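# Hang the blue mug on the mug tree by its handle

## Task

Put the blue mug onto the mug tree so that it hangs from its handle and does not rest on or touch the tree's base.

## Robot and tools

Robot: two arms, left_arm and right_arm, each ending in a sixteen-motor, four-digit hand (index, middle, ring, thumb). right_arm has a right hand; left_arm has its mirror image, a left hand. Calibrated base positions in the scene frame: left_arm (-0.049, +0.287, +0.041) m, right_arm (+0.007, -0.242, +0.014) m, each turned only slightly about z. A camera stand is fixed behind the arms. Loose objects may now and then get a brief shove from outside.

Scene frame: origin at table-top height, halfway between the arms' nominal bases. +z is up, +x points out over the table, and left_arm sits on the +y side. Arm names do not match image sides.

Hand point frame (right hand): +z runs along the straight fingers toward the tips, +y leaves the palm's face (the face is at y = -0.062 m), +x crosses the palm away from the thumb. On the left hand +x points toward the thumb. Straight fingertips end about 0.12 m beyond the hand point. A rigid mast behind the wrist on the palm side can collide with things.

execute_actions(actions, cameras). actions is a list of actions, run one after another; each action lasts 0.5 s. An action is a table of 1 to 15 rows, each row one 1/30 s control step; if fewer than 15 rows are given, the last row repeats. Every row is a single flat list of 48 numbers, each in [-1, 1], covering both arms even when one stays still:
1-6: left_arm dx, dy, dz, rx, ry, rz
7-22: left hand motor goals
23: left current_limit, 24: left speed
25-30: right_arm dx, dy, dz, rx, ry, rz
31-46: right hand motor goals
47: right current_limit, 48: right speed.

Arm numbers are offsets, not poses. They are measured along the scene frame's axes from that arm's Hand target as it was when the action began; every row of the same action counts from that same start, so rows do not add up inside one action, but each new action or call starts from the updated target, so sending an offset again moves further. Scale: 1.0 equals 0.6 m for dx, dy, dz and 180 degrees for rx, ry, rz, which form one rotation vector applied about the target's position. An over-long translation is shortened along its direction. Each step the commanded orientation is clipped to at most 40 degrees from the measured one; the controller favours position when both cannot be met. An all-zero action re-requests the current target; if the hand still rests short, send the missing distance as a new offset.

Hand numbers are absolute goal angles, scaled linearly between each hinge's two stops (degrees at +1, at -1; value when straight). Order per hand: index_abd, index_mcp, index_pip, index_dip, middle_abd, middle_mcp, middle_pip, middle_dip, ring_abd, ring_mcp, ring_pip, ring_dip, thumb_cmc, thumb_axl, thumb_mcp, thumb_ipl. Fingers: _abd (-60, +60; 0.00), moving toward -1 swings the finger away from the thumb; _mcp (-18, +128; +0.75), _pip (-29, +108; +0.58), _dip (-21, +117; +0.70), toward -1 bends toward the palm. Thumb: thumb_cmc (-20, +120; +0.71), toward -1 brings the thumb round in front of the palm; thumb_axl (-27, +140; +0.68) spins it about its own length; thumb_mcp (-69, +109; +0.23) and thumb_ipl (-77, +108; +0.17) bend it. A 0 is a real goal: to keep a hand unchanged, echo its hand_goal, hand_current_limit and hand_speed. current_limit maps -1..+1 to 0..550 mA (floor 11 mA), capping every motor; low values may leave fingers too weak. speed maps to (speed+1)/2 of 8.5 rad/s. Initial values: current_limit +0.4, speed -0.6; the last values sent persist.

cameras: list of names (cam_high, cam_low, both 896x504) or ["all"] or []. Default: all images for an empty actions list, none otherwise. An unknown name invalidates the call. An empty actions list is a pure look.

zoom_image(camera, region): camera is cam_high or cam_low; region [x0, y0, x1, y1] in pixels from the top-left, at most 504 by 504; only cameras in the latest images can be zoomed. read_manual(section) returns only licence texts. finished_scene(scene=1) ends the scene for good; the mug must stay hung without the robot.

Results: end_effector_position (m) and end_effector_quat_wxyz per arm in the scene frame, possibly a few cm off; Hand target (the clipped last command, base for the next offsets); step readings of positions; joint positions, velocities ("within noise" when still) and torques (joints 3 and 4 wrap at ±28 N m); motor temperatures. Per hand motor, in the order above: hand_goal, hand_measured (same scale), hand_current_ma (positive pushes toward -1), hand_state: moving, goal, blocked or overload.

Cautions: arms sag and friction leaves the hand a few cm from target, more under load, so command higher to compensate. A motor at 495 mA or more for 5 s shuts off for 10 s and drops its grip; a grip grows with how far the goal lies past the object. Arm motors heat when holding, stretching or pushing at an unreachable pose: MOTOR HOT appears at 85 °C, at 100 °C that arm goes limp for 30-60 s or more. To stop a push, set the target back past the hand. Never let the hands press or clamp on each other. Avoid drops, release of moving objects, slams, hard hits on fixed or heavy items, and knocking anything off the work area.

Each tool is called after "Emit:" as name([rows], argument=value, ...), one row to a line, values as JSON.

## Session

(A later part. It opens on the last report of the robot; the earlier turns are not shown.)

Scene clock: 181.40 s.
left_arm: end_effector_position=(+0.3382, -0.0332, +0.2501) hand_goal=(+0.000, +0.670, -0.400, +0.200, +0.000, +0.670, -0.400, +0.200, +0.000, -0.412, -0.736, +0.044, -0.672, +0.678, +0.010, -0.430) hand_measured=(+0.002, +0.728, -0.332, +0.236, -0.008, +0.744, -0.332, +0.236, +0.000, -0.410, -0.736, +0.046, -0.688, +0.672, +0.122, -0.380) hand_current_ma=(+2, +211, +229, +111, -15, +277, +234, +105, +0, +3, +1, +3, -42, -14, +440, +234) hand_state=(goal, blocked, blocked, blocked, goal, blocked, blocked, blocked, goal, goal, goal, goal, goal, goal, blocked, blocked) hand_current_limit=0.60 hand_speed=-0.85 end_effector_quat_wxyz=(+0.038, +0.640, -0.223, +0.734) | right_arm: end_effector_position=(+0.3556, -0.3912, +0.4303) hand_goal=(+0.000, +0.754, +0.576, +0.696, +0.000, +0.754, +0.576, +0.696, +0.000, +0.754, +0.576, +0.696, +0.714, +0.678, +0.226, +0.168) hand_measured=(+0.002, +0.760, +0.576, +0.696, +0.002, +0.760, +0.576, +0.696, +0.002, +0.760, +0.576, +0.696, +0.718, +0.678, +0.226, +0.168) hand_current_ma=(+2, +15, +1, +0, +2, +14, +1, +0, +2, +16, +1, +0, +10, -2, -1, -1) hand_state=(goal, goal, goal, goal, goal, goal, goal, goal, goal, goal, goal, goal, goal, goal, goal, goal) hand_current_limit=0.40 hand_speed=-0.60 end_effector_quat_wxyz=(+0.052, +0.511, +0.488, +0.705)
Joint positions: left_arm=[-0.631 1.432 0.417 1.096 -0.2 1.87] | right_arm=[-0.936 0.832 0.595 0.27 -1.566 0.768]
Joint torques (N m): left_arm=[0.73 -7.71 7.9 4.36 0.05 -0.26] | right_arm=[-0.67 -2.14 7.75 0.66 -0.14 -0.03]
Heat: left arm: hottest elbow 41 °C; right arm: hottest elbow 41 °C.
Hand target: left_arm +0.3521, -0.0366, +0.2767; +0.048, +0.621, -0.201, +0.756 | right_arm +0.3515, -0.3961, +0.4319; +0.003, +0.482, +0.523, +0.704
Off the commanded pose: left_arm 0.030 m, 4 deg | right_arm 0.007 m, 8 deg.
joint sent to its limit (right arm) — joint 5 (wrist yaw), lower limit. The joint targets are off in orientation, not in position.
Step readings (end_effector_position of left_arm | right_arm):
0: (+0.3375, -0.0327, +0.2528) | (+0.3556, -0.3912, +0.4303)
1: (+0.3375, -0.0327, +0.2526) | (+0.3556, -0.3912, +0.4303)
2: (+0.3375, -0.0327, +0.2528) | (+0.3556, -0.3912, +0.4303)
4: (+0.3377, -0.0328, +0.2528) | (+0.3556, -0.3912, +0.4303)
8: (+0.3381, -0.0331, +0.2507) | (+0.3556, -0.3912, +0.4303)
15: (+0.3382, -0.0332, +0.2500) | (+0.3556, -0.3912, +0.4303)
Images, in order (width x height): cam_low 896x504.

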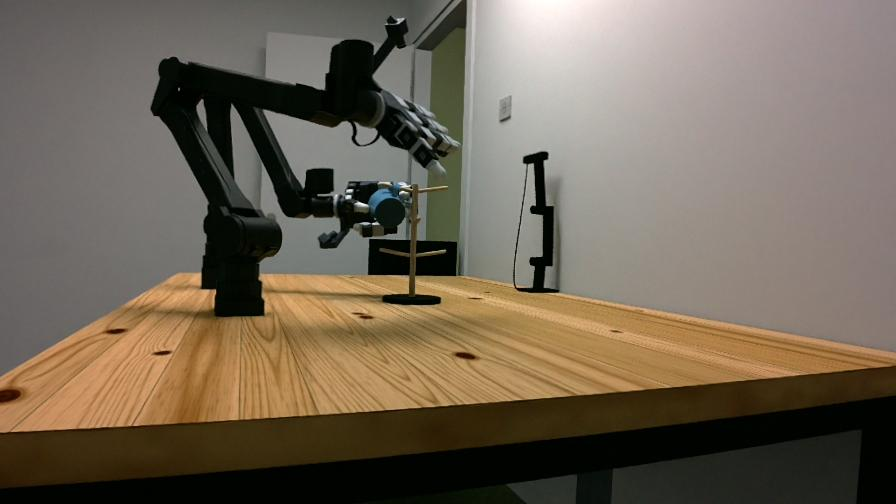

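Emit:
execute_actions([
  [[0,0,-0.0075,0,0,0,0,0.67,-0.40,0.2,0,0.67,-0.40,0.2,0,-0.413,-0.737,0.044,-0.672,0.677,0.01,-0.43,0.6,-0.85,0,0,0,0,0,0,0,0.754,0.576,0.696,0,0.754,0.576,0.696,0,0.754,0.576,0.696,0.714,0.678,0.226,0.168,0.4,-0.6]],
], cameras=["all"])

Emit:
zoom_image(camera="cam_low", region=[360, 170, 440, 230])

Emit:
zoom_image(camera="cam_high", region=[335, 165, 445, 255])

Scene clock: 182.53 s.
left_arm: end_effector_position=(+0.3390, -0.0337, +0.2472) hand_goal=(+0.000, +0.670, -0.400, +0.200, +0.000, +0.670, -0.400, +0.200, +0.000, -0.412, -0.736, +0.044, -0.672, +0.678, +0.010, -0.430) hand_measured=(+0.002, +0.728, -0.332, +0.236, -0.008, +0.744, -0.332, +0.236, +0.000, -0.410, -0.736, +0.046, -0.688, +0.672, +0.122, -0.380) hand_current_ma=(+2, +211, +229, +111, -15, +277, +234, +105, +0, +3, +1, +3, -42, -14, +440, +234) hand_state=(goal, blocked, blocked, blocked, goal, blocked, blocked, blocked, goal, goal, goal, goal, goal, goal, blocked, blocked) hand_current_limit=0.60 hand_speed=-0.85 end_effector_quat_wxyz=(+0.039, +0.640, -0.222, +0.735) | right_arm: end_effector_position=(+0.3556, -0.3912, +0.4303) hand_goal=(+0.000, +0.754, +0.576, +0.696, +0.000, +0.754, +0.576, +0.696, +0.000, +0.754, +0.576, +0.696, +0.714, +0.678, +0.226, +0.168) hand_measured=(+0.002, +0.760, +0.576, +0.696, +0.002, +0.760, +0.576, +0.696, +0.002, +0.760, +0.576, +0.696, +0.718, +0.678, +0.226, +0.168) hand_current_ma=(+2, +15, +1, +0, +2, +14, +1, +0, +2, +16, +1, +0, +10, -2, -1, -1) hand_state=(goal, goal, goal, goal, goal, goal, goal, goal, goal, goal, goal, goal, goal, goal, goal, goal) hand_current_limit=0.40 hand_speed=-0.60 end_effector_quat_wxyz=(+0.052, +0.511, +0.488, +0.705)
Joint positions: left_arm=[-0.631 1.448 0.417 1.116 -0.2 1.87] | right_arm=[-0.936 0.832 0.595 0.27 -1.566 0.768]
Joint torques (N m): left_arm=[0.91 -7.71 7.51 4.37 0.06 -0.26] | right_arm=[-1.49 -1.2 7.88 1.05 -0.16 0.02]
Heat: left arm: hottest elbow 41 °C; right arm: hottest elbow 41 °C.
Hand target: left_arm +0.3521, -0.0366, +0.2723; +0.048, +0.621, -0.201, +0.756 | right_arm +0.3515, -0.3961, +0.4319; +0.003, +0.482, +0.523, +0.704
Off the commanded pose: left_arm 0.028 m, 4 deg | right_arm 0.007 m, 8 deg.
joint sent to its limit (right arm) — joint 5 (wrist yaw), lower limit. The joint targets are off in orientation, not in position.
Step readings (end_effector_position of left_arm | right_arm):
0: (+0.3382, -0.0332, +0.2501) | (+0.3556, -0.3912, +0.4303)
1: (+0.3382, -0.0332, +0.2502) | (+0.3556, -0.3912, +0.4303)
2: (+0.3382, -0.0332, +0.2502) | (+0.3556, -0.3912, +0.4303)
4: (+0.3384, -0.0333, +0.2503) | (+0.3556, -0.3912, +0.4303)
8: (+0.3388, -0.0336, +0.2479) | (+0.3556, -0.3912, +0.4303)
15: (+0.3390, -0.0337, +0.2470) | (+0.3556, -0.3912, +0.4303)

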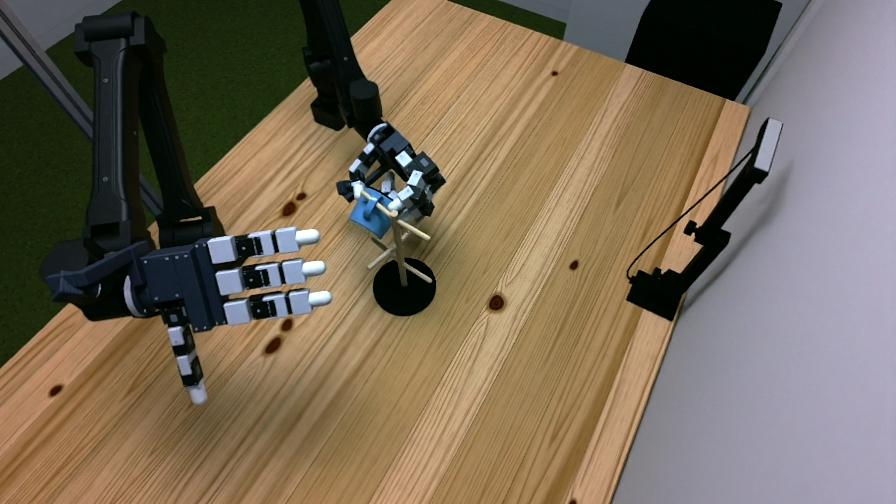

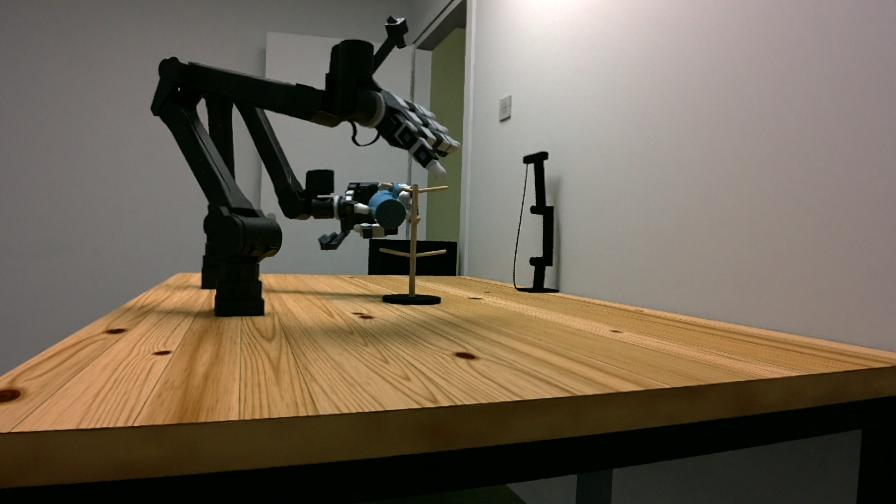

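Scaled by 6.300 from the camera's 896x504 image, which has a finer 1280x720 frame.

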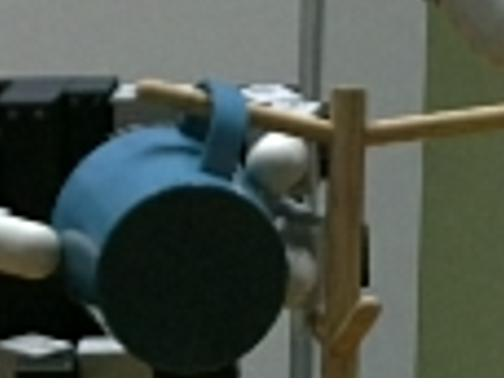

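Scaled by 4.582 from the camera's 896x504 image, which has a finer 1280x720 frame.

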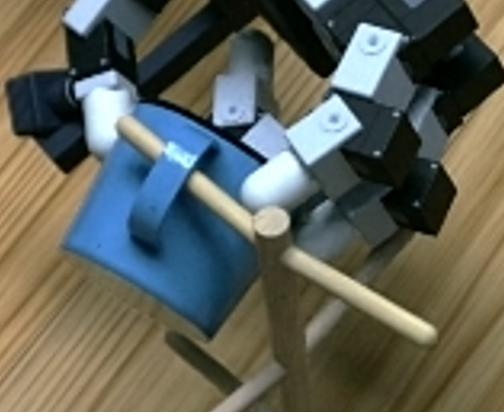

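Emit:
execute_actions([
  [[0,0,-0.0038,0,0,0,0,0.67,-0.40,0.2,0,0.67,-0.40,0.2,0,-0.413,-0.737,0.044,-0.672,0.677,0.01,-0.43,0.6,-0.85,0,0,0,0,0,0,0,0.754,0.576,0.696,0,0.754,0.576,0.696,0,0.754,0.576,0.696,0.714,0.678,0.226,0.168,0.4,-0.6]],
], cameras=["all"])

Emit:
zoom_image(camera="cam_low", region=[360, 170, 440, 230])

Emit:
zoom_image(camera="cam_high", region=[335, 165, 445, 255])

Scene clock: 185.07 s.
left_arm: end_effector_position=(+0.3393, -0.0339, +0.2460) hand_goal=(+0.000, +0.670, -0.400, +0.200, +0.000, +0.670, -0.400, +0.200, +0.000, -0.412, -0.736, +0.044, -0.672, +0.678, +0.010, -0.430) hand_measured=(+0.002, +0.728, -0.332, +0.236, -0.008, +0.744, -0.332, +0.236, +0.000, -0.410, -0.736, +0.046, -0.688, +0.672, +0.122, -0.380) hand_current_ma=(+2, +211, +229, +111, -15, +277, +234, +105, +0, +3, +1, +3, -42, -14, +440, +234) hand_state=(goal, blocked, blocked, blocked, goal, blocked, blocked, blocked, goal, goal, goal, goal, goal, goal, blocked, blocked) hand_current_limit=0.60 hand_speed=-0.85 end_effector_quat_wxyz=(+0.039, +0.639, -0.222, +0.736) | right_arm: end_effector_position=(+0.3556, -0.3912, +0.4303) hand_goal=(+0.000, +0.754, +0.576, +0.696, +0.000, +0.754, +0.576, +0.696, +0.000, +0.754, +0.576, +0.696, +0.714, +0.678, +0.226, +0.168) hand_measured=(+0.002, +0.760, +0.576, +0.696, +0.002, +0.760, +0.576, +0.696, +0.002, +0.760, +0.576, +0.696, +0.718, +0.678, +0.226, +0.168) hand_current_ma=(+2, +15, +1, +0, +2, +14, +1, +0, +2, +16, +1, +0, +10, -2, -1, -1) hand_state=(goal, goal, goal, goal, goal, goal, goal, goal, goal, goal, goal, goal, goal, goal, goal, goal) hand_current_limit=0.40 hand_speed=-0.60 end_effector_quat_wxyz=(+0.052, +0.511, +0.488, +0.705)
Joint positions: left_arm=[-0.631 1.456 0.417 1.126 -0.2 1.87] | right_arm=[-0.936 0.832 0.595 0.27 -1.566 0.768]
Joint torques (N m): left_arm=[0.97 -7.82 7.43 4.36 0.04 -0.27] | right_arm=[-0.91 -1.96 7.95 0.81 -0.16 0]
Heat: left arm: hottest elbow 41 °C; right arm: hottest elbow 41 °C.
Hand target: left_arm +0.3521, -0.0366, +0.2699; +0.048, +0.621, -0.201, +0.756 | right_arm +0.3515, -0.3961, +0.4319; +0.003, +0.482, +0.523, +0.704
Off the commanded pose: left_arm 0.027 m, 4 deg | right_arm 0.007 m, 8 deg.
joint sent to its limit (right arm) — joint 5 (wrist yaw), lower limit. The joint targets are off in orientation, not in position.
Step readings (end_effector_position of left_arm | right_arm):
0: (+0.3390, -0.0337, +0.2472) | (+0.3556, -0.3912, +0.4303)
1: (+0.3390, -0.0337, +0.2472) | (+0.3556, -0.3912, +0.4303)
2: (+0.3390, -0.0337, +0.2472) | (+0.3556, -0.3912, +0.4303)
4: (+0.3390, -0.0337, +0.2474) | (+0.3556, -0.3912, +0.4303)
8: (+0.3392, -0.0339, +0.2465) | (+0.3556, -0.3912, +0.4303)
15: (+0.3393, -0.0339, +0.2459) | (+0.3556, -0.3912, +0.4303)

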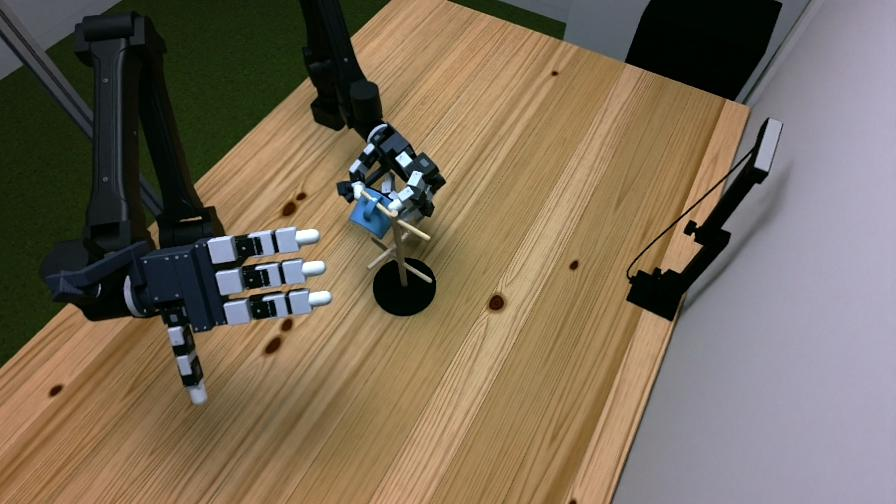

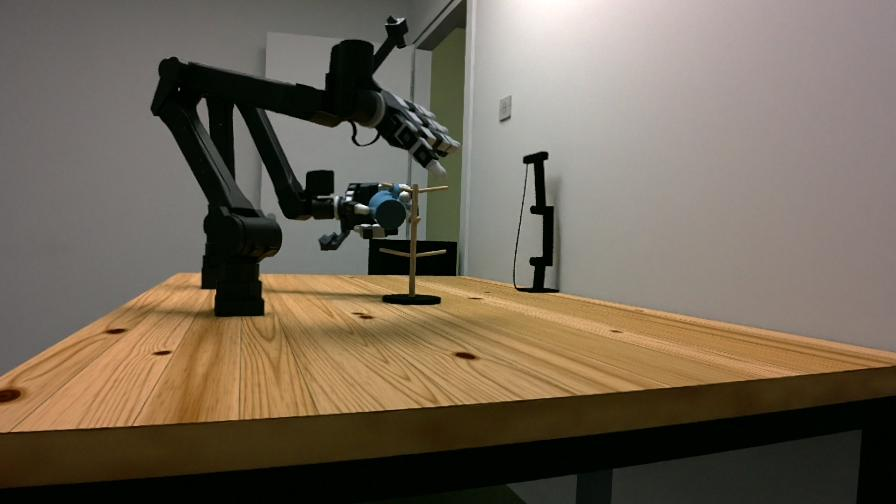

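Scaled by 6.300 from the camera's 896x504 image, which has a finer 1280x720 frame.

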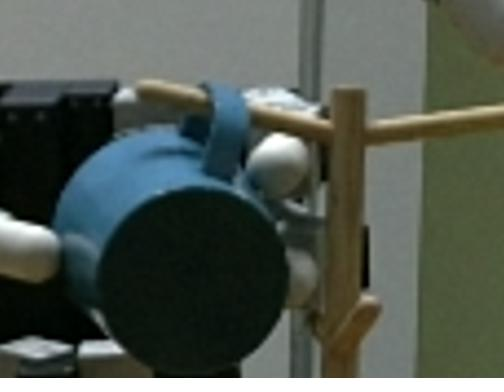

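Scaled by 4.582 from the camera's 896x504 image, which has a finer 1280x720 frame.

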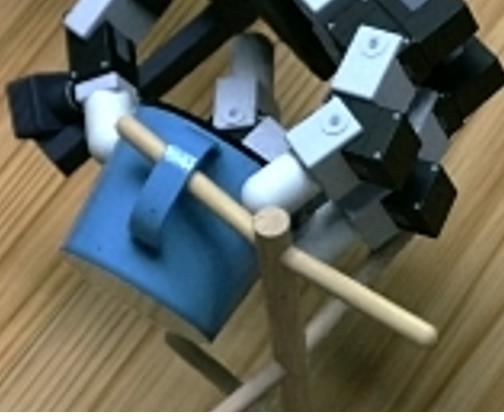

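Emit:
execute_actions([
  [[0,0,0,0,0,0,0,0.70,-0.365,0.22,0,0.708,-0.365,0.22,0,-0.413,-0.737,0.044,-0.68,0.675,0.07,-0.40,0.6,-0.9,0,0,0,0,0,0,0,0.754,0.576,0.696,0,0.754,0.576,0.696,0,0.754,0.576,0.696,0.714,0.678,0.226,0.168,0.4,-0.6]],
  [[0,0,0,0,0,0,0,0.728,-0.332,0.236,0,0.744,-0.332,0.236,0,-0.413,-0.737,0.044,-0.688,0.672,0.122,-0.380,0.6,-0.9,0,0,0,0,0,0,0,0.754,0.576,0.696,0,0.754,0.576,0.696,0,0.754,0.576,0.696,0.714,0.678,0.226,0.168,0.4,-0.6]],
], cameras=["all"])

Emit:
zoom_image(camera="cam_low", region=[360, 170, 440, 230])

Scene clock: 186.83 s.
left_arm: end_effector_position=(+0.3393, -0.0337, +0.2478) hand_goal=(+0.000, +0.728, -0.332, +0.236, +0.000, +0.744, -0.332, +0.236, +0.000, -0.412, -0.736, +0.044, -0.688, +0.672, +0.122, -0.380) hand_measured=(+0.000, +0.730, -0.328, +0.240, -0.008, +0.752, -0.326, +0.240, +0.000, -0.410, -0.736, +0.046, -0.700, +0.670, +0.130, -0.370) hand_current_ma=(+0, +2, +9, +9, -15, +19, +11, +7, +0, +3, +1, +3, -27, -5, +26, +32) hand_state=(goal, goal, goal, goal, goal, goal, goal, goal, goal, goal, goal, goal, goal, goal, goal, goal) hand_current_limit=0.60 hand_speed=-0.90 end_effector_quat_wxyz=(+0.039, +0.637, -0.220, +0.738) | right_arm: end_effector_position=(+0.3556, -0.3912, +0.4303) hand_goal=(+0.000, +0.754, +0.576, +0.696, +0.000, +0.754, +0.576, +0.696, +0.000, +0.754, +0.576, +0.696, +0.714, +0.678, +0.226, +0.168) hand_measured=(+0.002, +0.760, +0.576, +0.696, +0.002, +0.760, +0.576, +0.696, +0.002, +0.760, +0.576, +0.696, +0.718, +0.678, +0.226, +0.168) hand_current_ma=(+2, +15, +1, +0, +2, +14, +1, +0, +2, +16, +1, +0, +10, -2, -1, -1) hand_state=(goal, goal, goal, goal, goal, goal, goal, goal, goal, goal, goal, goal, goal, goal, goal, goal) hand_current_limit=0.40 hand_speed=-0.60 end_effector_quat_wxyz=(+0.052, +0.511, +0.488, +0.705)
Joint positions: left_arm=[-0.631 1.456 0.417 1.133 -0.2 1.87] | right_arm=[-0.936 0.832 0.595 0.27 -1.566 0.768]
Joint torques (N m): left_arm=[0.73 -7.77 7.41 4.01 0.04 -0.26] | right_arm=[-1.67 -1.26 7.99 0.94 -0.11 0]
Heat: left arm: hottest elbow 41 °C; right arm: hottest elbow 41 °C.
Hand target: left_arm +0.3521, -0.0367, +0.2699; +0.048, +0.621, -0.201, +0.756 | right_arm +0.3515, -0.3961, +0.4319; +0.003, +0.482, +0.523, +0.704
Off the commanded pose: left_arm 0.026 m, 4 deg | right_arm 0.007 m, 8 deg.
joint sent to its limit (right arm) — joint 5 (wrist yaw), lower limit. The joint targets are off in orientation, not in position.
Step readings (end_effector_position of left_arm | right_arm):
0: (+0.3393, -0.0339, +0.2460) | (+0.3556, -0.3912, +0.4303)
1: (+0.3393, -0.0339, +0.2460) | (+0.3556, -0.3912, +0.4303)
2: (+0.3393, -0.0339, +0.2460) | (+0.3556, -0.3912, +0.4303)
4: (+0.3393, -0.0339, +0.2460) | (+0.3556, -0.3912, +0.4303)
8: (+0.3393, -0.0339, +0.2460) | (+0.3556, -0.3912, +0.4303)
15: (+0.3393, -0.0339, +0.2460) | (+0.3556, -0.3912, +0.4303)
16: (+0.3393, -0.0339, +0.2460) | (+0.3556, -0.3912, +0.4303)
17: (+0.3393, -0.0339, +0.2460) | (+0.3556, -0.3912, +0.4303)
19: (+0.3393, -0.0339, +0.2465) | (+0.3556, -0.3912, +0.4303)
23: (+0.3393, -0.0337, +0.2477) | (+0.3556, -0.3912, +0.4303)
30: (+0.3393, -0.0337, +0.2478) | (+0.3556, -0.3912, +0.4303)

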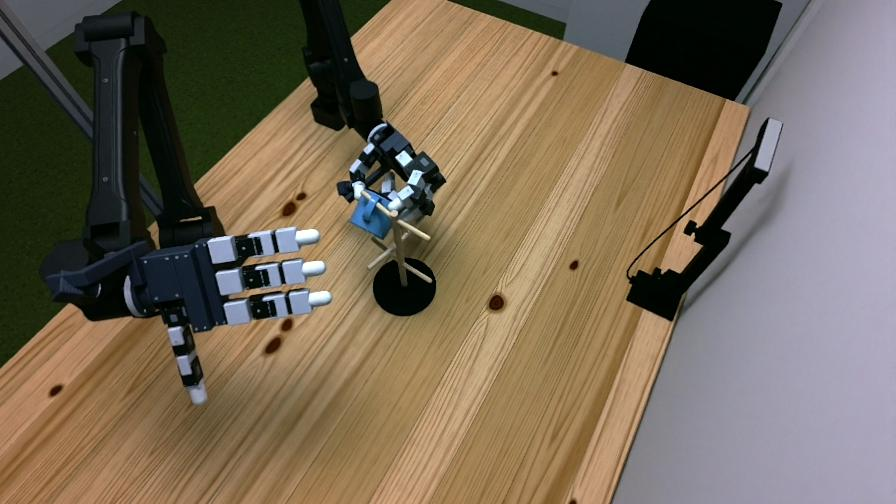

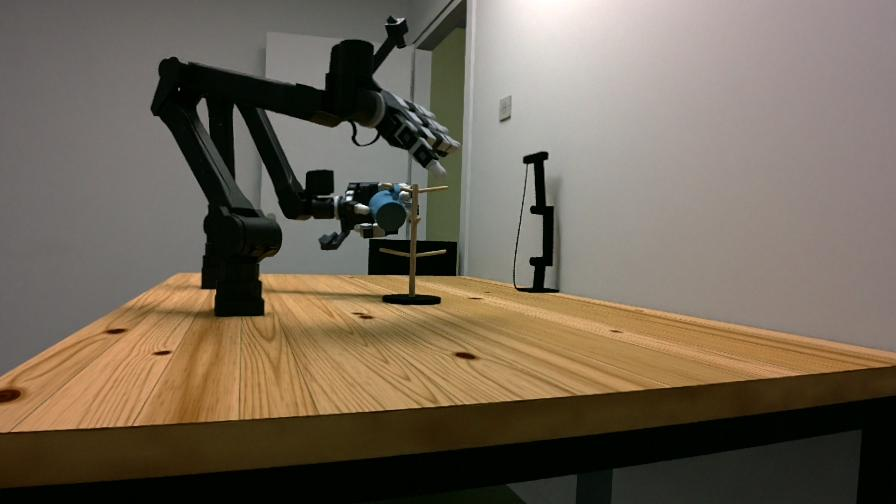

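Scaled by 6.300 from the camera's 896x504 image, which has a finer 1280x720 frame.

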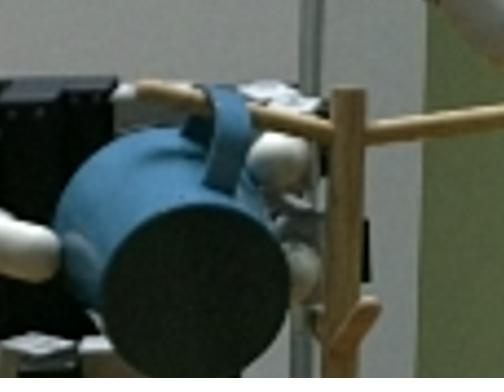

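Emit:
zoom_image(camera="cam_high", region=[335, 165, 445, 255])

Scaled by 4.582 from the camera's 896x504 image, which has a finer 1280x720 frame.

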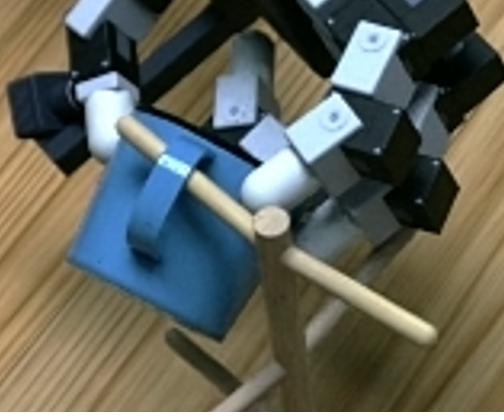

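Emit:
execute_actions([
  [[0,0,0,0,0,0,0,0.74,-0.32,0.25,0,0.76,-0.32,0.25,0,-0.413,-0.737,0.044,-0.70,0.672,0.15,-0.28,0.6,-0.93,0,0,0,0,0,0,0,0.754,0.576,0.696,0,0.754,0.576,0.696,0,0.754,0.576,0.696,0.714,0.678,0.226,0.168,0.4,-0.6]],
  [[0,0,0,0,0,0,0,0.75,-0.30,0.26,0,0.77,-0.30,0.26,0,-0.413,-0.737,0.044,-0.70,0.672,0.19,-0.18,0.6,-0.93,0,0,0,0,0,0,0,0.754,0.576,0.696,0,0.754,0.576,0.696,0,0.754,0.576,0.696,0.714,0.678,0.226,0.168,0.4,-0.6]],
], cameras=["all"])

Emit:
zoom_image(camera="cam_low", region=[340, 165, 440, 240])

Emit:
zoom_image(camera="cam_high", region=[335, 155, 455, 255])

Scene clock: 190.73 s.
left_arm: end_effector_position=(+0.3393, -0.0335, +0.2497) hand_goal=(+0.000, +0.750, -0.300, +0.260, +0.000, +0.770, -0.300, +0.260, +0.000, -0.412, -0.736, +0.044, -0.700, +0.672, +0.190, -0.180) hand_measured=(+0.000, +0.742, -0.304, +0.258, -0.008, +0.764, -0.302, +0.258, +0.000, -0.410, -0.736, +0.046, -0.706, +0.670, +0.188, -0.182) hand_current_ma=(+0, -16, -6, -4, -15, -14, -4, -4, +0, +3, +1, +3, -10, -5, -3, -4) hand_state=(goal, goal, goal, goal, goal, goal, goal, goal, goal, goal, goal, goal, goal, goal, goal, goal) hand_current_limit=0.60 hand_speed=-0.93 end_effector_quat_wxyz=(+0.041, +0.635, -0.218, +0.740) | right_arm: end_effector_position=(+0.3556, -0.3912, +0.4303) hand_goal=(+0.000, +0.754, +0.576, +0.696, +0.000, +0.754, +0.576, +0.696, +0.000, +0.754, +0.576, +0.696, +0.714, +0.678, +0.226, +0.168) hand_measured=(+0.002, +0.760, +0.576, +0.696, +0.002, +0.760, +0.576, +0.696, +0.002, +0.760, +0.576, +0.696, +0.718, +0.678, +0.226, +0.168) hand_current_ma=(+2, +15, +1, +0, +2, +14, +1, +0, +2, +16, +1, +0, +10, -2, -1, -1) hand_state=(goal, goal, goal, goal, goal, goal, goal, goal, goal, goal, goal, goal, goal, goal, goal, goal) hand_current_limit=0.40 hand_speed=-0.60 end_effector_quat_wxyz=(+0.052, +0.511, +0.488, +0.705)
Joint positions: left_arm=[-0.631 1.456 0.417 1.139 -0.2 1.865] | right_arm=[-0.936 0.832 0.595 0.27 -1.566 0.768]
Joint torques (N m): left_arm=[0.73 -7.82 7.43 3.86 0.02 -0.21] | right_arm=[-1.55 -1.55 7.92 0.85 -0.14 -0.01]
Heat: left arm: hottest elbow 41 °C; right arm: hottest elbow 41 °C.
Hand target: left_arm +0.3522, -0.0366, +0.2699; +0.048, +0.621, -0.201, +0.756 | right_arm +0.3515, -0.3961, +0.4319; +0.003, +0.482, +0.523, +0.704
Off the commanded pose: left_arm 0.024 m, 3 deg | right_arm 0.007 m, 8 deg.
joint sent to its limit (right arm) — joint 5 (wrist yaw), lower limit. The joint targets are off in orientation, not in position.
Step readings (end_effector_position of left_arm | right_arm):
0: (+0.3393, -0.0337, +0.2478) | (+0.3556, -0.3912, +0.4303)
1: (+0.3393, -0.0337, +0.2478) | (+0.3556, -0.3912, +0.4303)
2: (+0.3393, -0.0337, +0.2478) | (+0.3556, -0.3912, +0.4303)
4: (+0.3393, -0.0337, +0.2485) | (+0.3556, -0.3912, +0.4303)
8: (+0.3393, -0.0335, +0.2494) | (+0.3556, -0.3912, +0.4303)
15: (+0.3393, -0.0335, +0.2496) | (+0.3556, -0.3912, +0.4303)
16: (+0.3393, -0.0335, +0.2496) | (+0.3556, -0.3912, +0.4303)
17: (+0.3393, -0.0335, +0.2496) | (+0.3556, -0.3912, +0.4303)
19: (+0.3393, -0.0335, +0.2497) | (+0.3556, -0.3912, +0.4303)
23: (+0.3393, -0.0335, +0.2497) | (+0.3556, -0.3912, +0.4303)
30: (+0.3393, -0.0335, +0.2497) | (+0.3556, -0.3912, +0.4303)

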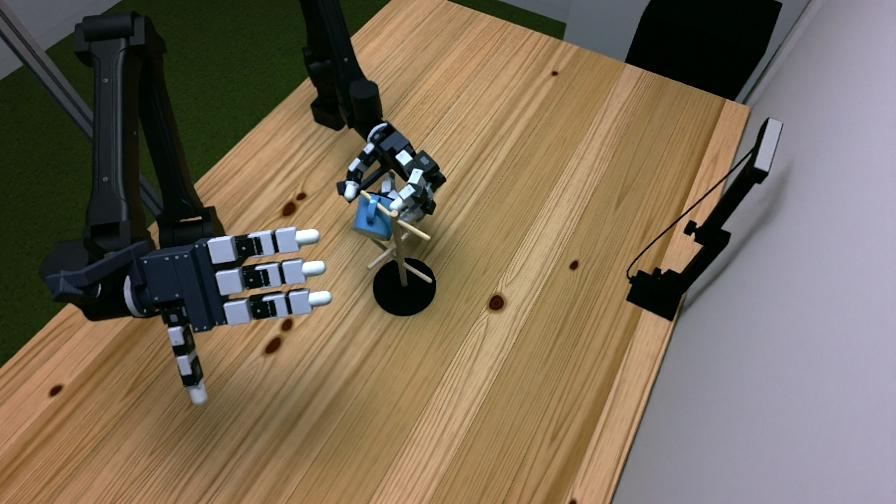

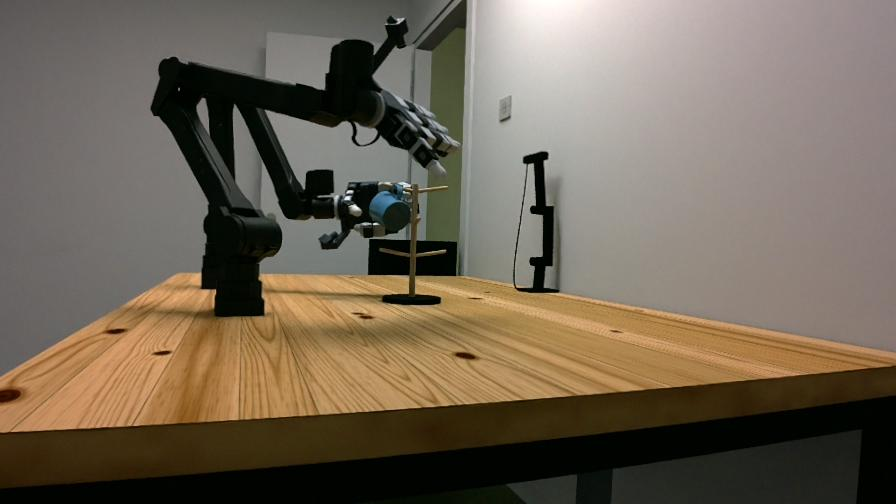

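Scaled by 5.040 from the camera's 896x504 image, which has a finer 1280x720 frame.

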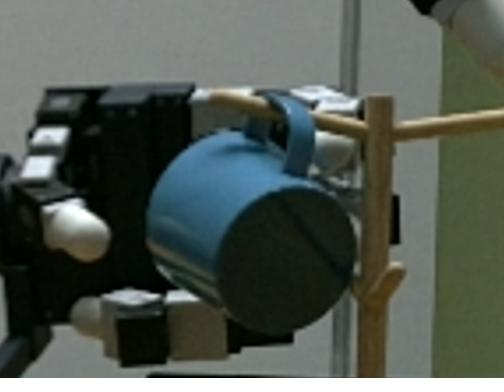

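Scaled by 4.200 from the camera's 896x504 image, which has a finer 1280x720 frame.

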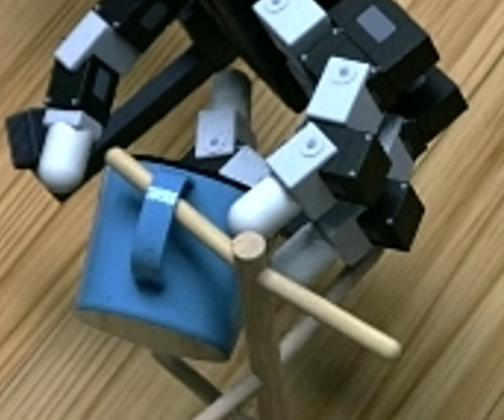

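Emit:
execute_actions([
  [[-0.002,0.012,0,0,0,0,0,0.76,-0.28,0.27,0,0.78,-0.28,0.27,0,-0.413,-0.737,0.044,-0.70,0.672,0.21,-0.10,0.6,-0.93,0,0,0,0,0,0,0,0.754,0.576,0.696,0,0.754,0.576,0.696,0,0.754,0.576,0.696,0.714,0.678,0.226,0.168,0.4,-0.6]],
], cameras=["all"])

Emit:
zoom_image(camera="cam_low", region=[340, 165, 440, 240])

Emit:
zoom_image(camera="cam_high", region=[335, 155, 455, 255])

Scene clock: 193.17 s.
left_arm: end_effector_position=(+0.3420, -0.0294, +0.2498) hand_goal=(+0.000, +0.760, -0.280, +0.270, +0.000, +0.780, -0.280, +0.270, +0.000, -0.412, -0.736, +0.044, -0.700, +0.672, +0.210, -0.100) hand_measured=(+0.000, +0.754, -0.284, +0.268, -0.008, +0.772, -0.284, +0.268, +0.000, -0.410, -0.736, +0.046, -0.706, +0.670, +0.208, -0.102) hand_current_ma=(+0, -15, -6, -4, -15, -17, -5, -5, +0, +3, +1, +3, -10, -5, -4, -4) hand_state=(goal, goal, goal, goal, goal, goal, goal, goal, goal, goal, goal, goal, goal, goal, goal, goal) hand_current_limit=0.60 hand_speed=-0.93 end_effector_quat_wxyz=(+0.041, +0.635, -0.217, +0.740) | right_arm: end_effector_position=(+0.3556, -0.3912, +0.4303) hand_goal=(+0.000, +0.754, +0.576, +0.696, +0.000, +0.754, +0.576, +0.696, +0.000, +0.754, +0.576, +0.696, +0.714, +0.678, +0.226, +0.168) hand_measured=(+0.002, +0.760, +0.576, +0.696, +0.002, +0.760, +0.576, +0.696, +0.002, +0.760, +0.576, +0.696, +0.718, +0.678, +0.226, +0.168) hand_current_ma=(+2, +15, +1, +0, +2, +14, +1, +0, +2, +16, +1, +0, +10, -2, -1, -1) hand_state=(goal, goal, goal, goal, goal, goal, goal, goal, goal, goal, goal, goal, goal, goal, goal, goal) hand_current_limit=0.40 hand_speed=-0.60 end_effector_quat_wxyz=(+0.052, +0.511, +0.488, +0.705)
Joint positions: left_arm=[-0.615 1.456 0.417 1.139 -0.185 1.863] | right_arm=[-0.936 0.832 0.595 0.27 -1.566 0.768]
Joint torques (N m): left_arm=[0.91 -8.47 6.63 3.85 0.06 -0.22] | right_arm=[-1.73 -1.49 7.76 0.77 -0.13 0]
Heat: left arm: hottest elbow 41 °C; right arm: hottest elbow 41 °C.
Hand target: left_arm +0.3509, -0.0295, +0.2699; +0.048, +0.621, -0.201, +0.756 | right_arm +0.3515, -0.3961, +0.4319; +0.003, +0.482, +0.523, +0.704
Off the commanded pose: left_arm 0.022 m, 3 deg | right_arm 0.007 m, 8 deg.
joint sent to its limit (right arm) — joint 5 (wrist yaw), lower limit. The joint targets are off in orientation, not in position.
Step readings (end_effector_position of left_arm | right_arm):
0: (+0.3393, -0.0335, +0.2497) | (+0.3556, -0.3912, +0.4303)
1: (+0.3393, -0.0335, +0.2496) | (+0.3556, -0.3912, +0.4303)
2: (+0.3391, -0.0336, +0.2497) | (+0.3556, -0.3912, +0.4303)
4: (+0.3393, -0.0330, +0.2497) | (+0.3556, -0.3912, +0.4303)
8: (+0.3411, -0.0305, +0.2497) | (+0.3556, -0.3912, +0.4303)
15: (+0.3420, -0.0293, +0.2498) | (+0.3556, -0.3912, +0.4303)

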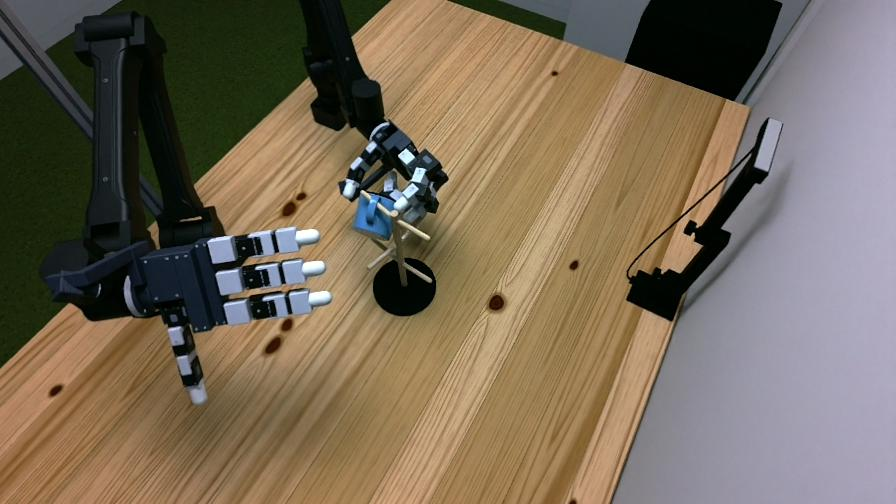

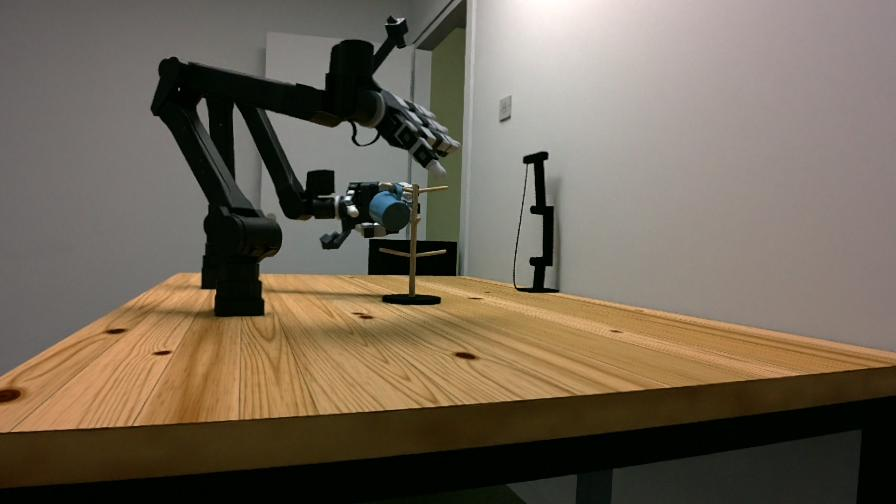

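Scaled by 5.040 from the camera's 896x504 image, which has a finer 1280x720 frame.

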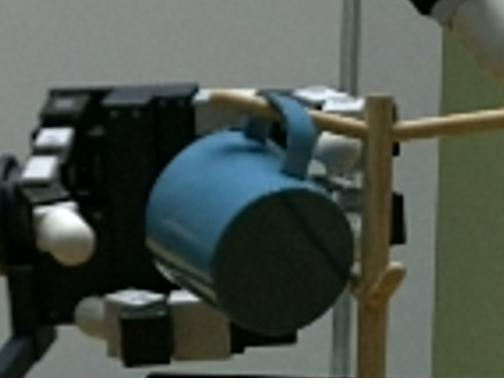

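Scaled by 4.200 from the camera's 896x504 image, which has a finer 1280x720 frame.

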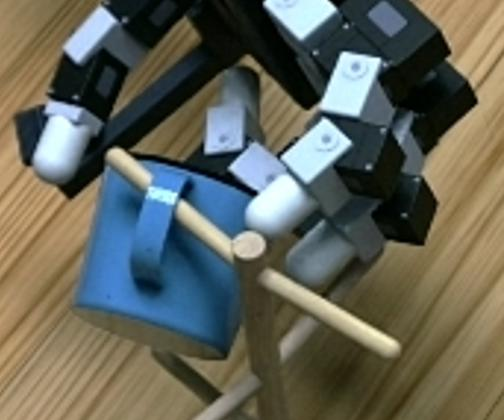

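Emit:
execute_actions([
  [[-0.012,0.018,0.002,0,0,0,0,0.76,-0.28,0.27,0,0.78,-0.28,0.27,0,-0.413,-0.737,0.044,-0.70,0.672,0.226,0.0,0.6,-0.93,0,0,0,0,0,0,0,0.754,0.576,0.696,0,0.754,0.576,0.696,0,0.754,0.576,0.696,0.714,0.678,0.226,0.168,0.4,-0.6]],
], cameras=["all"])

Emit:
zoom_image(camera="cam_low", region=[340, 165, 440, 240])

Emit:
zoom_image(camera="cam_high", region=[335, 155, 455, 255])

Scene clock: 194.77 s.
left_arm: end_effector_position=(+0.3430, -0.0240, +0.2616) hand_goal=(+0.000, +0.760, -0.280, +0.270, +0.000, +0.780, -0.280, +0.270, +0.000, -0.412, -0.736, +0.044, -0.700, +0.672, +0.226, +0.000) hand_measured=(+0.000, +0.754, -0.284, +0.268, -0.008, +0.772, -0.284, +0.268, +0.000, -0.410, -0.736, +0.046, -0.706, +0.670, +0.224, -0.002) hand_current_ma=(+0, -14, -6, -4, -15, -16, -5, -5, +0, +3, +1, +3, -11, -5, -4, -4) hand_state=(goal, goal, goal, goal, goal, goal, goal, goal, goal, goal, goal, goal, goal, goal, goal, goal) hand_current_limit=0.60 hand_speed=-0.93 end_effector_quat_wxyz=(+0.044, +0.628, -0.213, +0.748) | right_arm: end_effector_position=(+0.3556, -0.3912, +0.4303) hand_goal=(+0.000, +0.754, +0.576, +0.696, +0.000, +0.754, +0.576, +0.696, +0.000, +0.754, +0.576, +0.696, +0.714, +0.678, +0.226, +0.168) hand_measured=(+0.002, +0.760, +0.576, +0.696, +0.002, +0.760, +0.576, +0.696, +0.002, +0.760, +0.576, +0.696, +0.718, +0.678, +0.226, +0.168) hand_current_ma=(+2, +15, +1, +0, +2, +14, +1, +0, +2, +16, +1, +0, +10, -2, -1, -1) hand_state=(goal, goal, goal, goal, goal, goal, goal, goal, goal, goal, goal, goal, goal, goal, goal, goal) hand_current_limit=0.40 hand_speed=-0.60 end_effector_quat_wxyz=(+0.052, +0.511, +0.488, +0.705)
Joint positions: left_arm=[-0.599 1.432 0.417 1.139 -0.168 1.86] | right_arm=[-0.936 0.832 0.595 0.27 -1.566 0.768]
Joint torques (N m): left_arm=[0.97 -8.76 4.72 3.71 0.05 -0.22] | right_arm=[-1.79 -1.03 8.13 0.87 -0.16 -0.04]
Heat: left arm: hottest elbow 41 °C; right arm: hottest elbow 41 °C.
Hand target: left_arm +0.3437, -0.0187, +0.2711; +0.049, +0.621, -0.201, +0.756 | right_arm +0.3515, -0.3961, +0.4319; +0.003, +0.482, +0.523, +0.704
Off the commanded pose: left_arm 0.011 m, 2 deg | right_arm 0.007 m, 8 deg.
joint sent to its limit (right arm) — joint 5 (wrist yaw), lower limit. The joint targets are off in orientation, not in position.
Step readings (end_effector_position of left_arm | right_arm):
0: (+0.3420, -0.0294, +0.2498) | (+0.3556, -0.3912, +0.4303)
1: (+0.3419, -0.0294, +0.2498) | (+0.3556, -0.3912, +0.4303)
2: (+0.3418, -0.0293, +0.2500) | (+0.3556, -0.3912, +0.4303)
4: (+0.3419, -0.0286, +0.2510) | (+0.3556, -0.3912, +0.4303)
8: (+0.3427, -0.0256, +0.2575) | (+0.3556, -0.3912, +0.4303)
15: (+0.3430, -0.0239, +0.2615) | (+0.3556, -0.3912, +0.4303)

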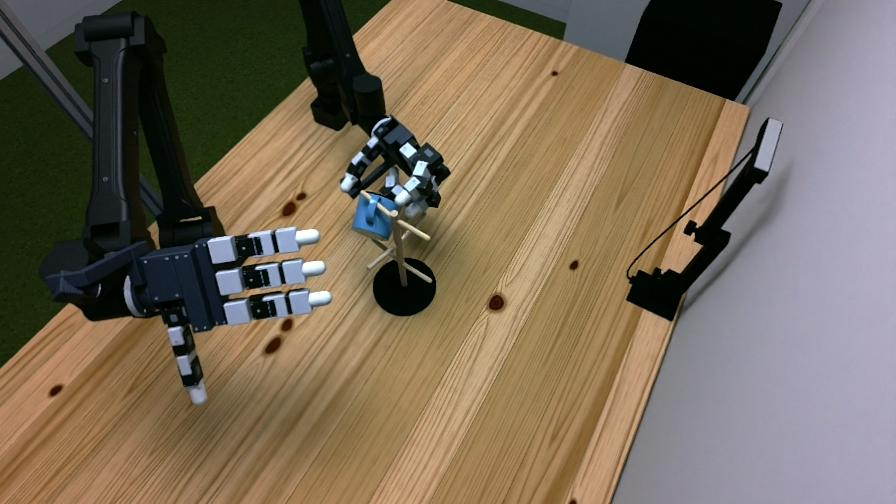

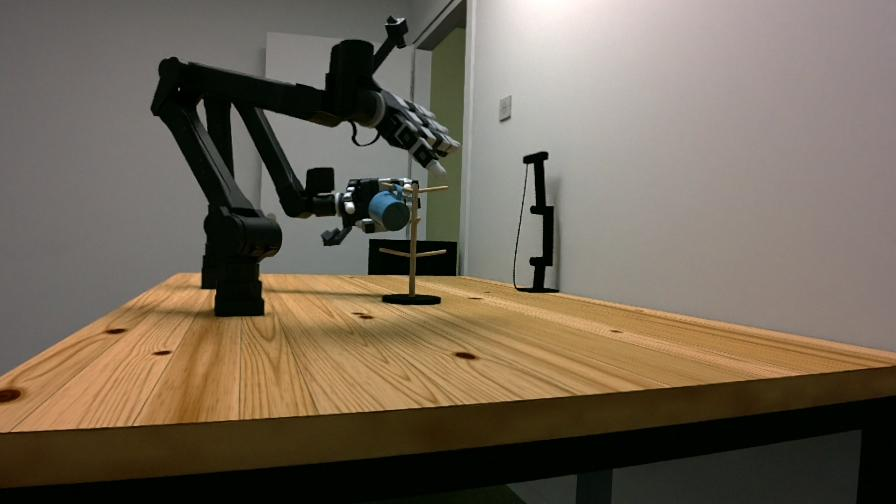

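Scaled by 5.040 from the camera's 896x504 image, which has a finer 1280x720 frame.

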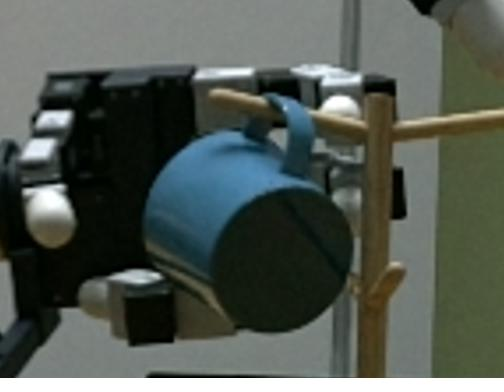

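Scaled by 4.200 from the camera's 896x504 image, which has a finer 1280x720 frame.

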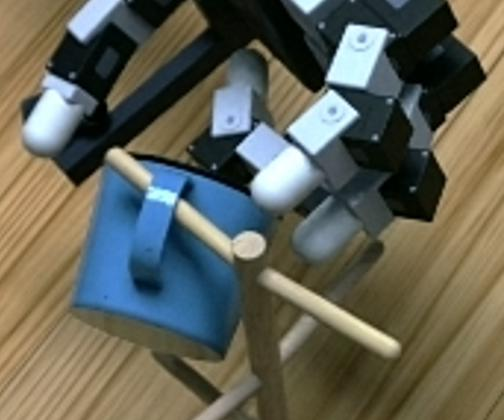

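Emit:
execute_actions([
  [[-0.008,0.02,-0.012,0,0,0,0,0.76,-0.28,0.27,0,0.78,-0.28,0.27,0,-0.413,-0.737,0.044,-0.70,0.672,0.226,0.0,0.6,-0.93,0,0,0,0,0,0,0,0.754,0.576,0.696,0,0.754,0.576,0.696,0,0.754,0.576,0.696,0.714,0.678,0.226,0.168,0.4,-0.6]],
], cameras=["all"])

Emit:
zoom_image(camera="cam_low", region=[340, 165, 440, 240])

Emit:
zoom_image(camera="cam_high", region=[335, 155, 455, 255])

Scene clock: 196.13 s.
left_arm: end_effector_position=(+0.3387, -0.0118, +0.2565) hand_goal=(+0.000, +0.760, -0.280, +0.270, +0.000, +0.780, -0.280, +0.270, +0.000, -0.412, -0.736, +0.044, -0.700, +0.672, +0.226, +0.000) hand_measured=(+0.000, +0.754, -0.284, +0.268, -0.008, +0.774, -0.284, +0.268, +0.000, -0.410, -0.736, +0.046, -0.706, +0.670, +0.224, -0.002) hand_current_ma=(+0, -13, -5, -4, -15, -14, -5, -4, +0, +3, +1, +3, -11, -5, -3, -4) hand_state=(goal, goal, goal, goal, goal, goal, goal, goal, goal, goal, goal, goal, goal, goal, goal, goal) hand_current_limit=0.60 hand_speed=-0.93 end_effector_quat_wxyz=(+0.044, +0.627, -0.212, +0.749) | right_arm: end_effector_position=(+0.3556, -0.3912, +0.4303) hand_goal=(+0.000, +0.754, +0.576, +0.696, +0.000, +0.754, +0.576, +0.696, +0.000, +0.754, +0.576, +0.696, +0.714, +0.678, +0.226, +0.168) hand_measured=(+0.002, +0.760, +0.576, +0.696, +0.002, +0.760, +0.576, +0.696, +0.002, +0.760, +0.576, +0.696, +0.718, +0.678, +0.226, +0.168) hand_current_ma=(+2, +15, +1, +0, +2, +14, +1, +0, +2, +16, +1, +0, +10, -2, -1, -1) hand_state=(goal, goal, goal, goal, goal, goal, goal, goal, goal, goal, goal, goal, goal, goal, goal, goal) hand_current_limit=0.40 hand_speed=-0.60 end_effector_quat_wxyz=(+0.052, +0.511, +0.488, +0.705)
Joint positions: left_arm=[-0.572 1.432 0.387 1.172 -0.143 1.856] | right_arm=[-0.936 0.832 0.595 0.27 -1.566 0.768]
Joint torques (N m): left_arm=[1.03 -8.23 4.52 3.82 0.05 -0.24] | right_arm=[-1.9 -1.38 7.91 0.76 -0.11 -0.03]
Heat: left arm: hottest elbow 41 °C; right arm: hottest elbow 41 °C.
Hand target: left_arm +0.3390, -0.0066, +0.2639; +0.048, +0.621, -0.201, +0.756 | right_arm +0.3515, -0.3961, +0.4319; +0.003, +0.482, +0.523, +0.704
Off the commanded pose: left_arm 0.009 m, 2 deg | right_arm 0.007 m, 8 deg.
joint sent to its limit (right arm) — joint 5 (wrist yaw), lower limit. The joint targets are off in orientation, not in position.
Step readings (end_effector_position of left_arm | right_arm):
0: (+0.3430, -0.0240, +0.2616) | (+0.3556, -0.3912, +0.4303)
1: (+0.3429, -0.0240, +0.2617) | (+0.3556, -0.3912, +0.4303)
2: (+0.3425, -0.0236, +0.2617) | (+0.3556, -0.3912, +0.4303)
4: (+0.3406, -0.0214, +0.2612) | (+0.3556, -0.3912, +0.4303)
8: (+0.3386, -0.0145, +0.2565) | (+0.3556, -0.3912, +0.4303)
15: (+0.3388, -0.0118, +0.2562) | (+0.3556, -0.3912, +0.4303)

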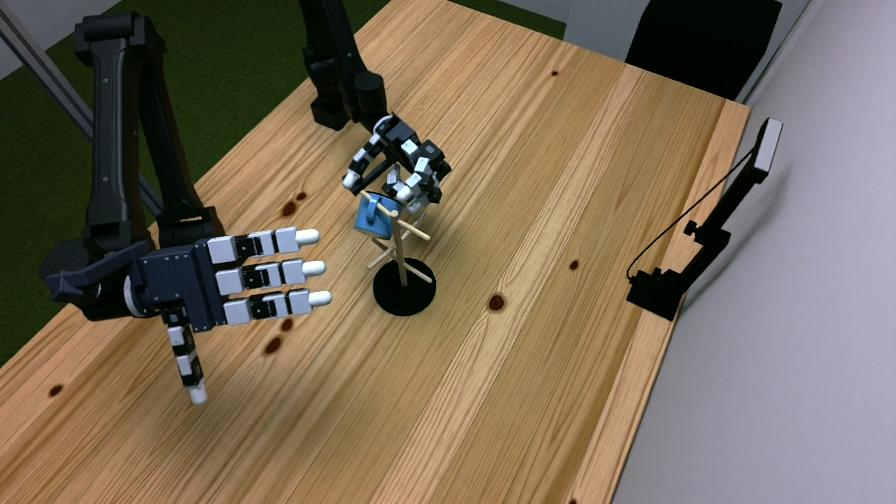

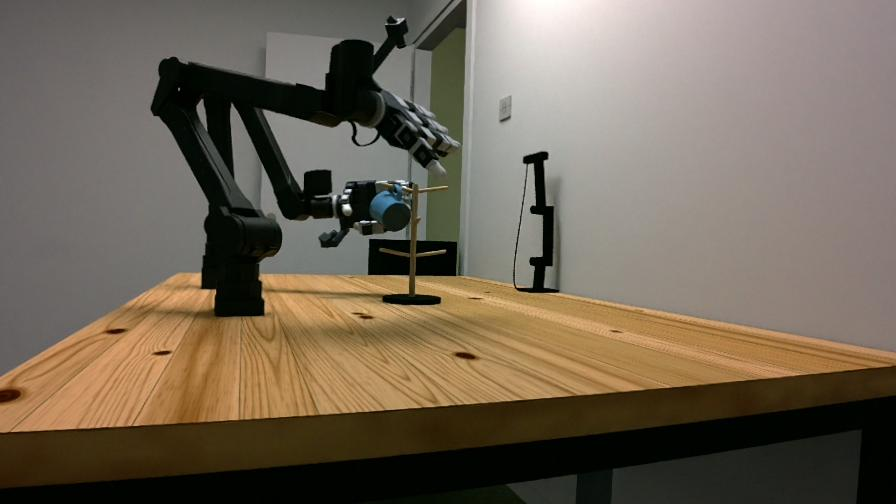

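Scaled by 5.040 from the camera's 896x504 image, which has a finer 1280x720 frame.

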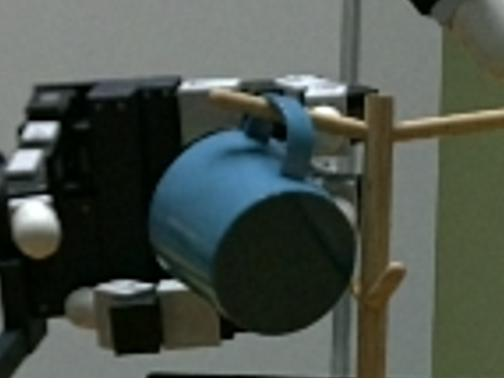

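Scaled by 4.200 from the camera's 896x504 image, which has a finer 1280x720 frame.

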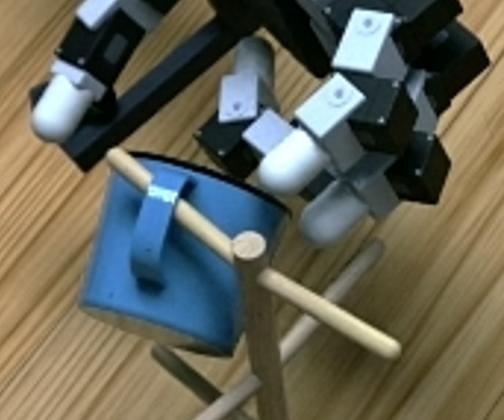

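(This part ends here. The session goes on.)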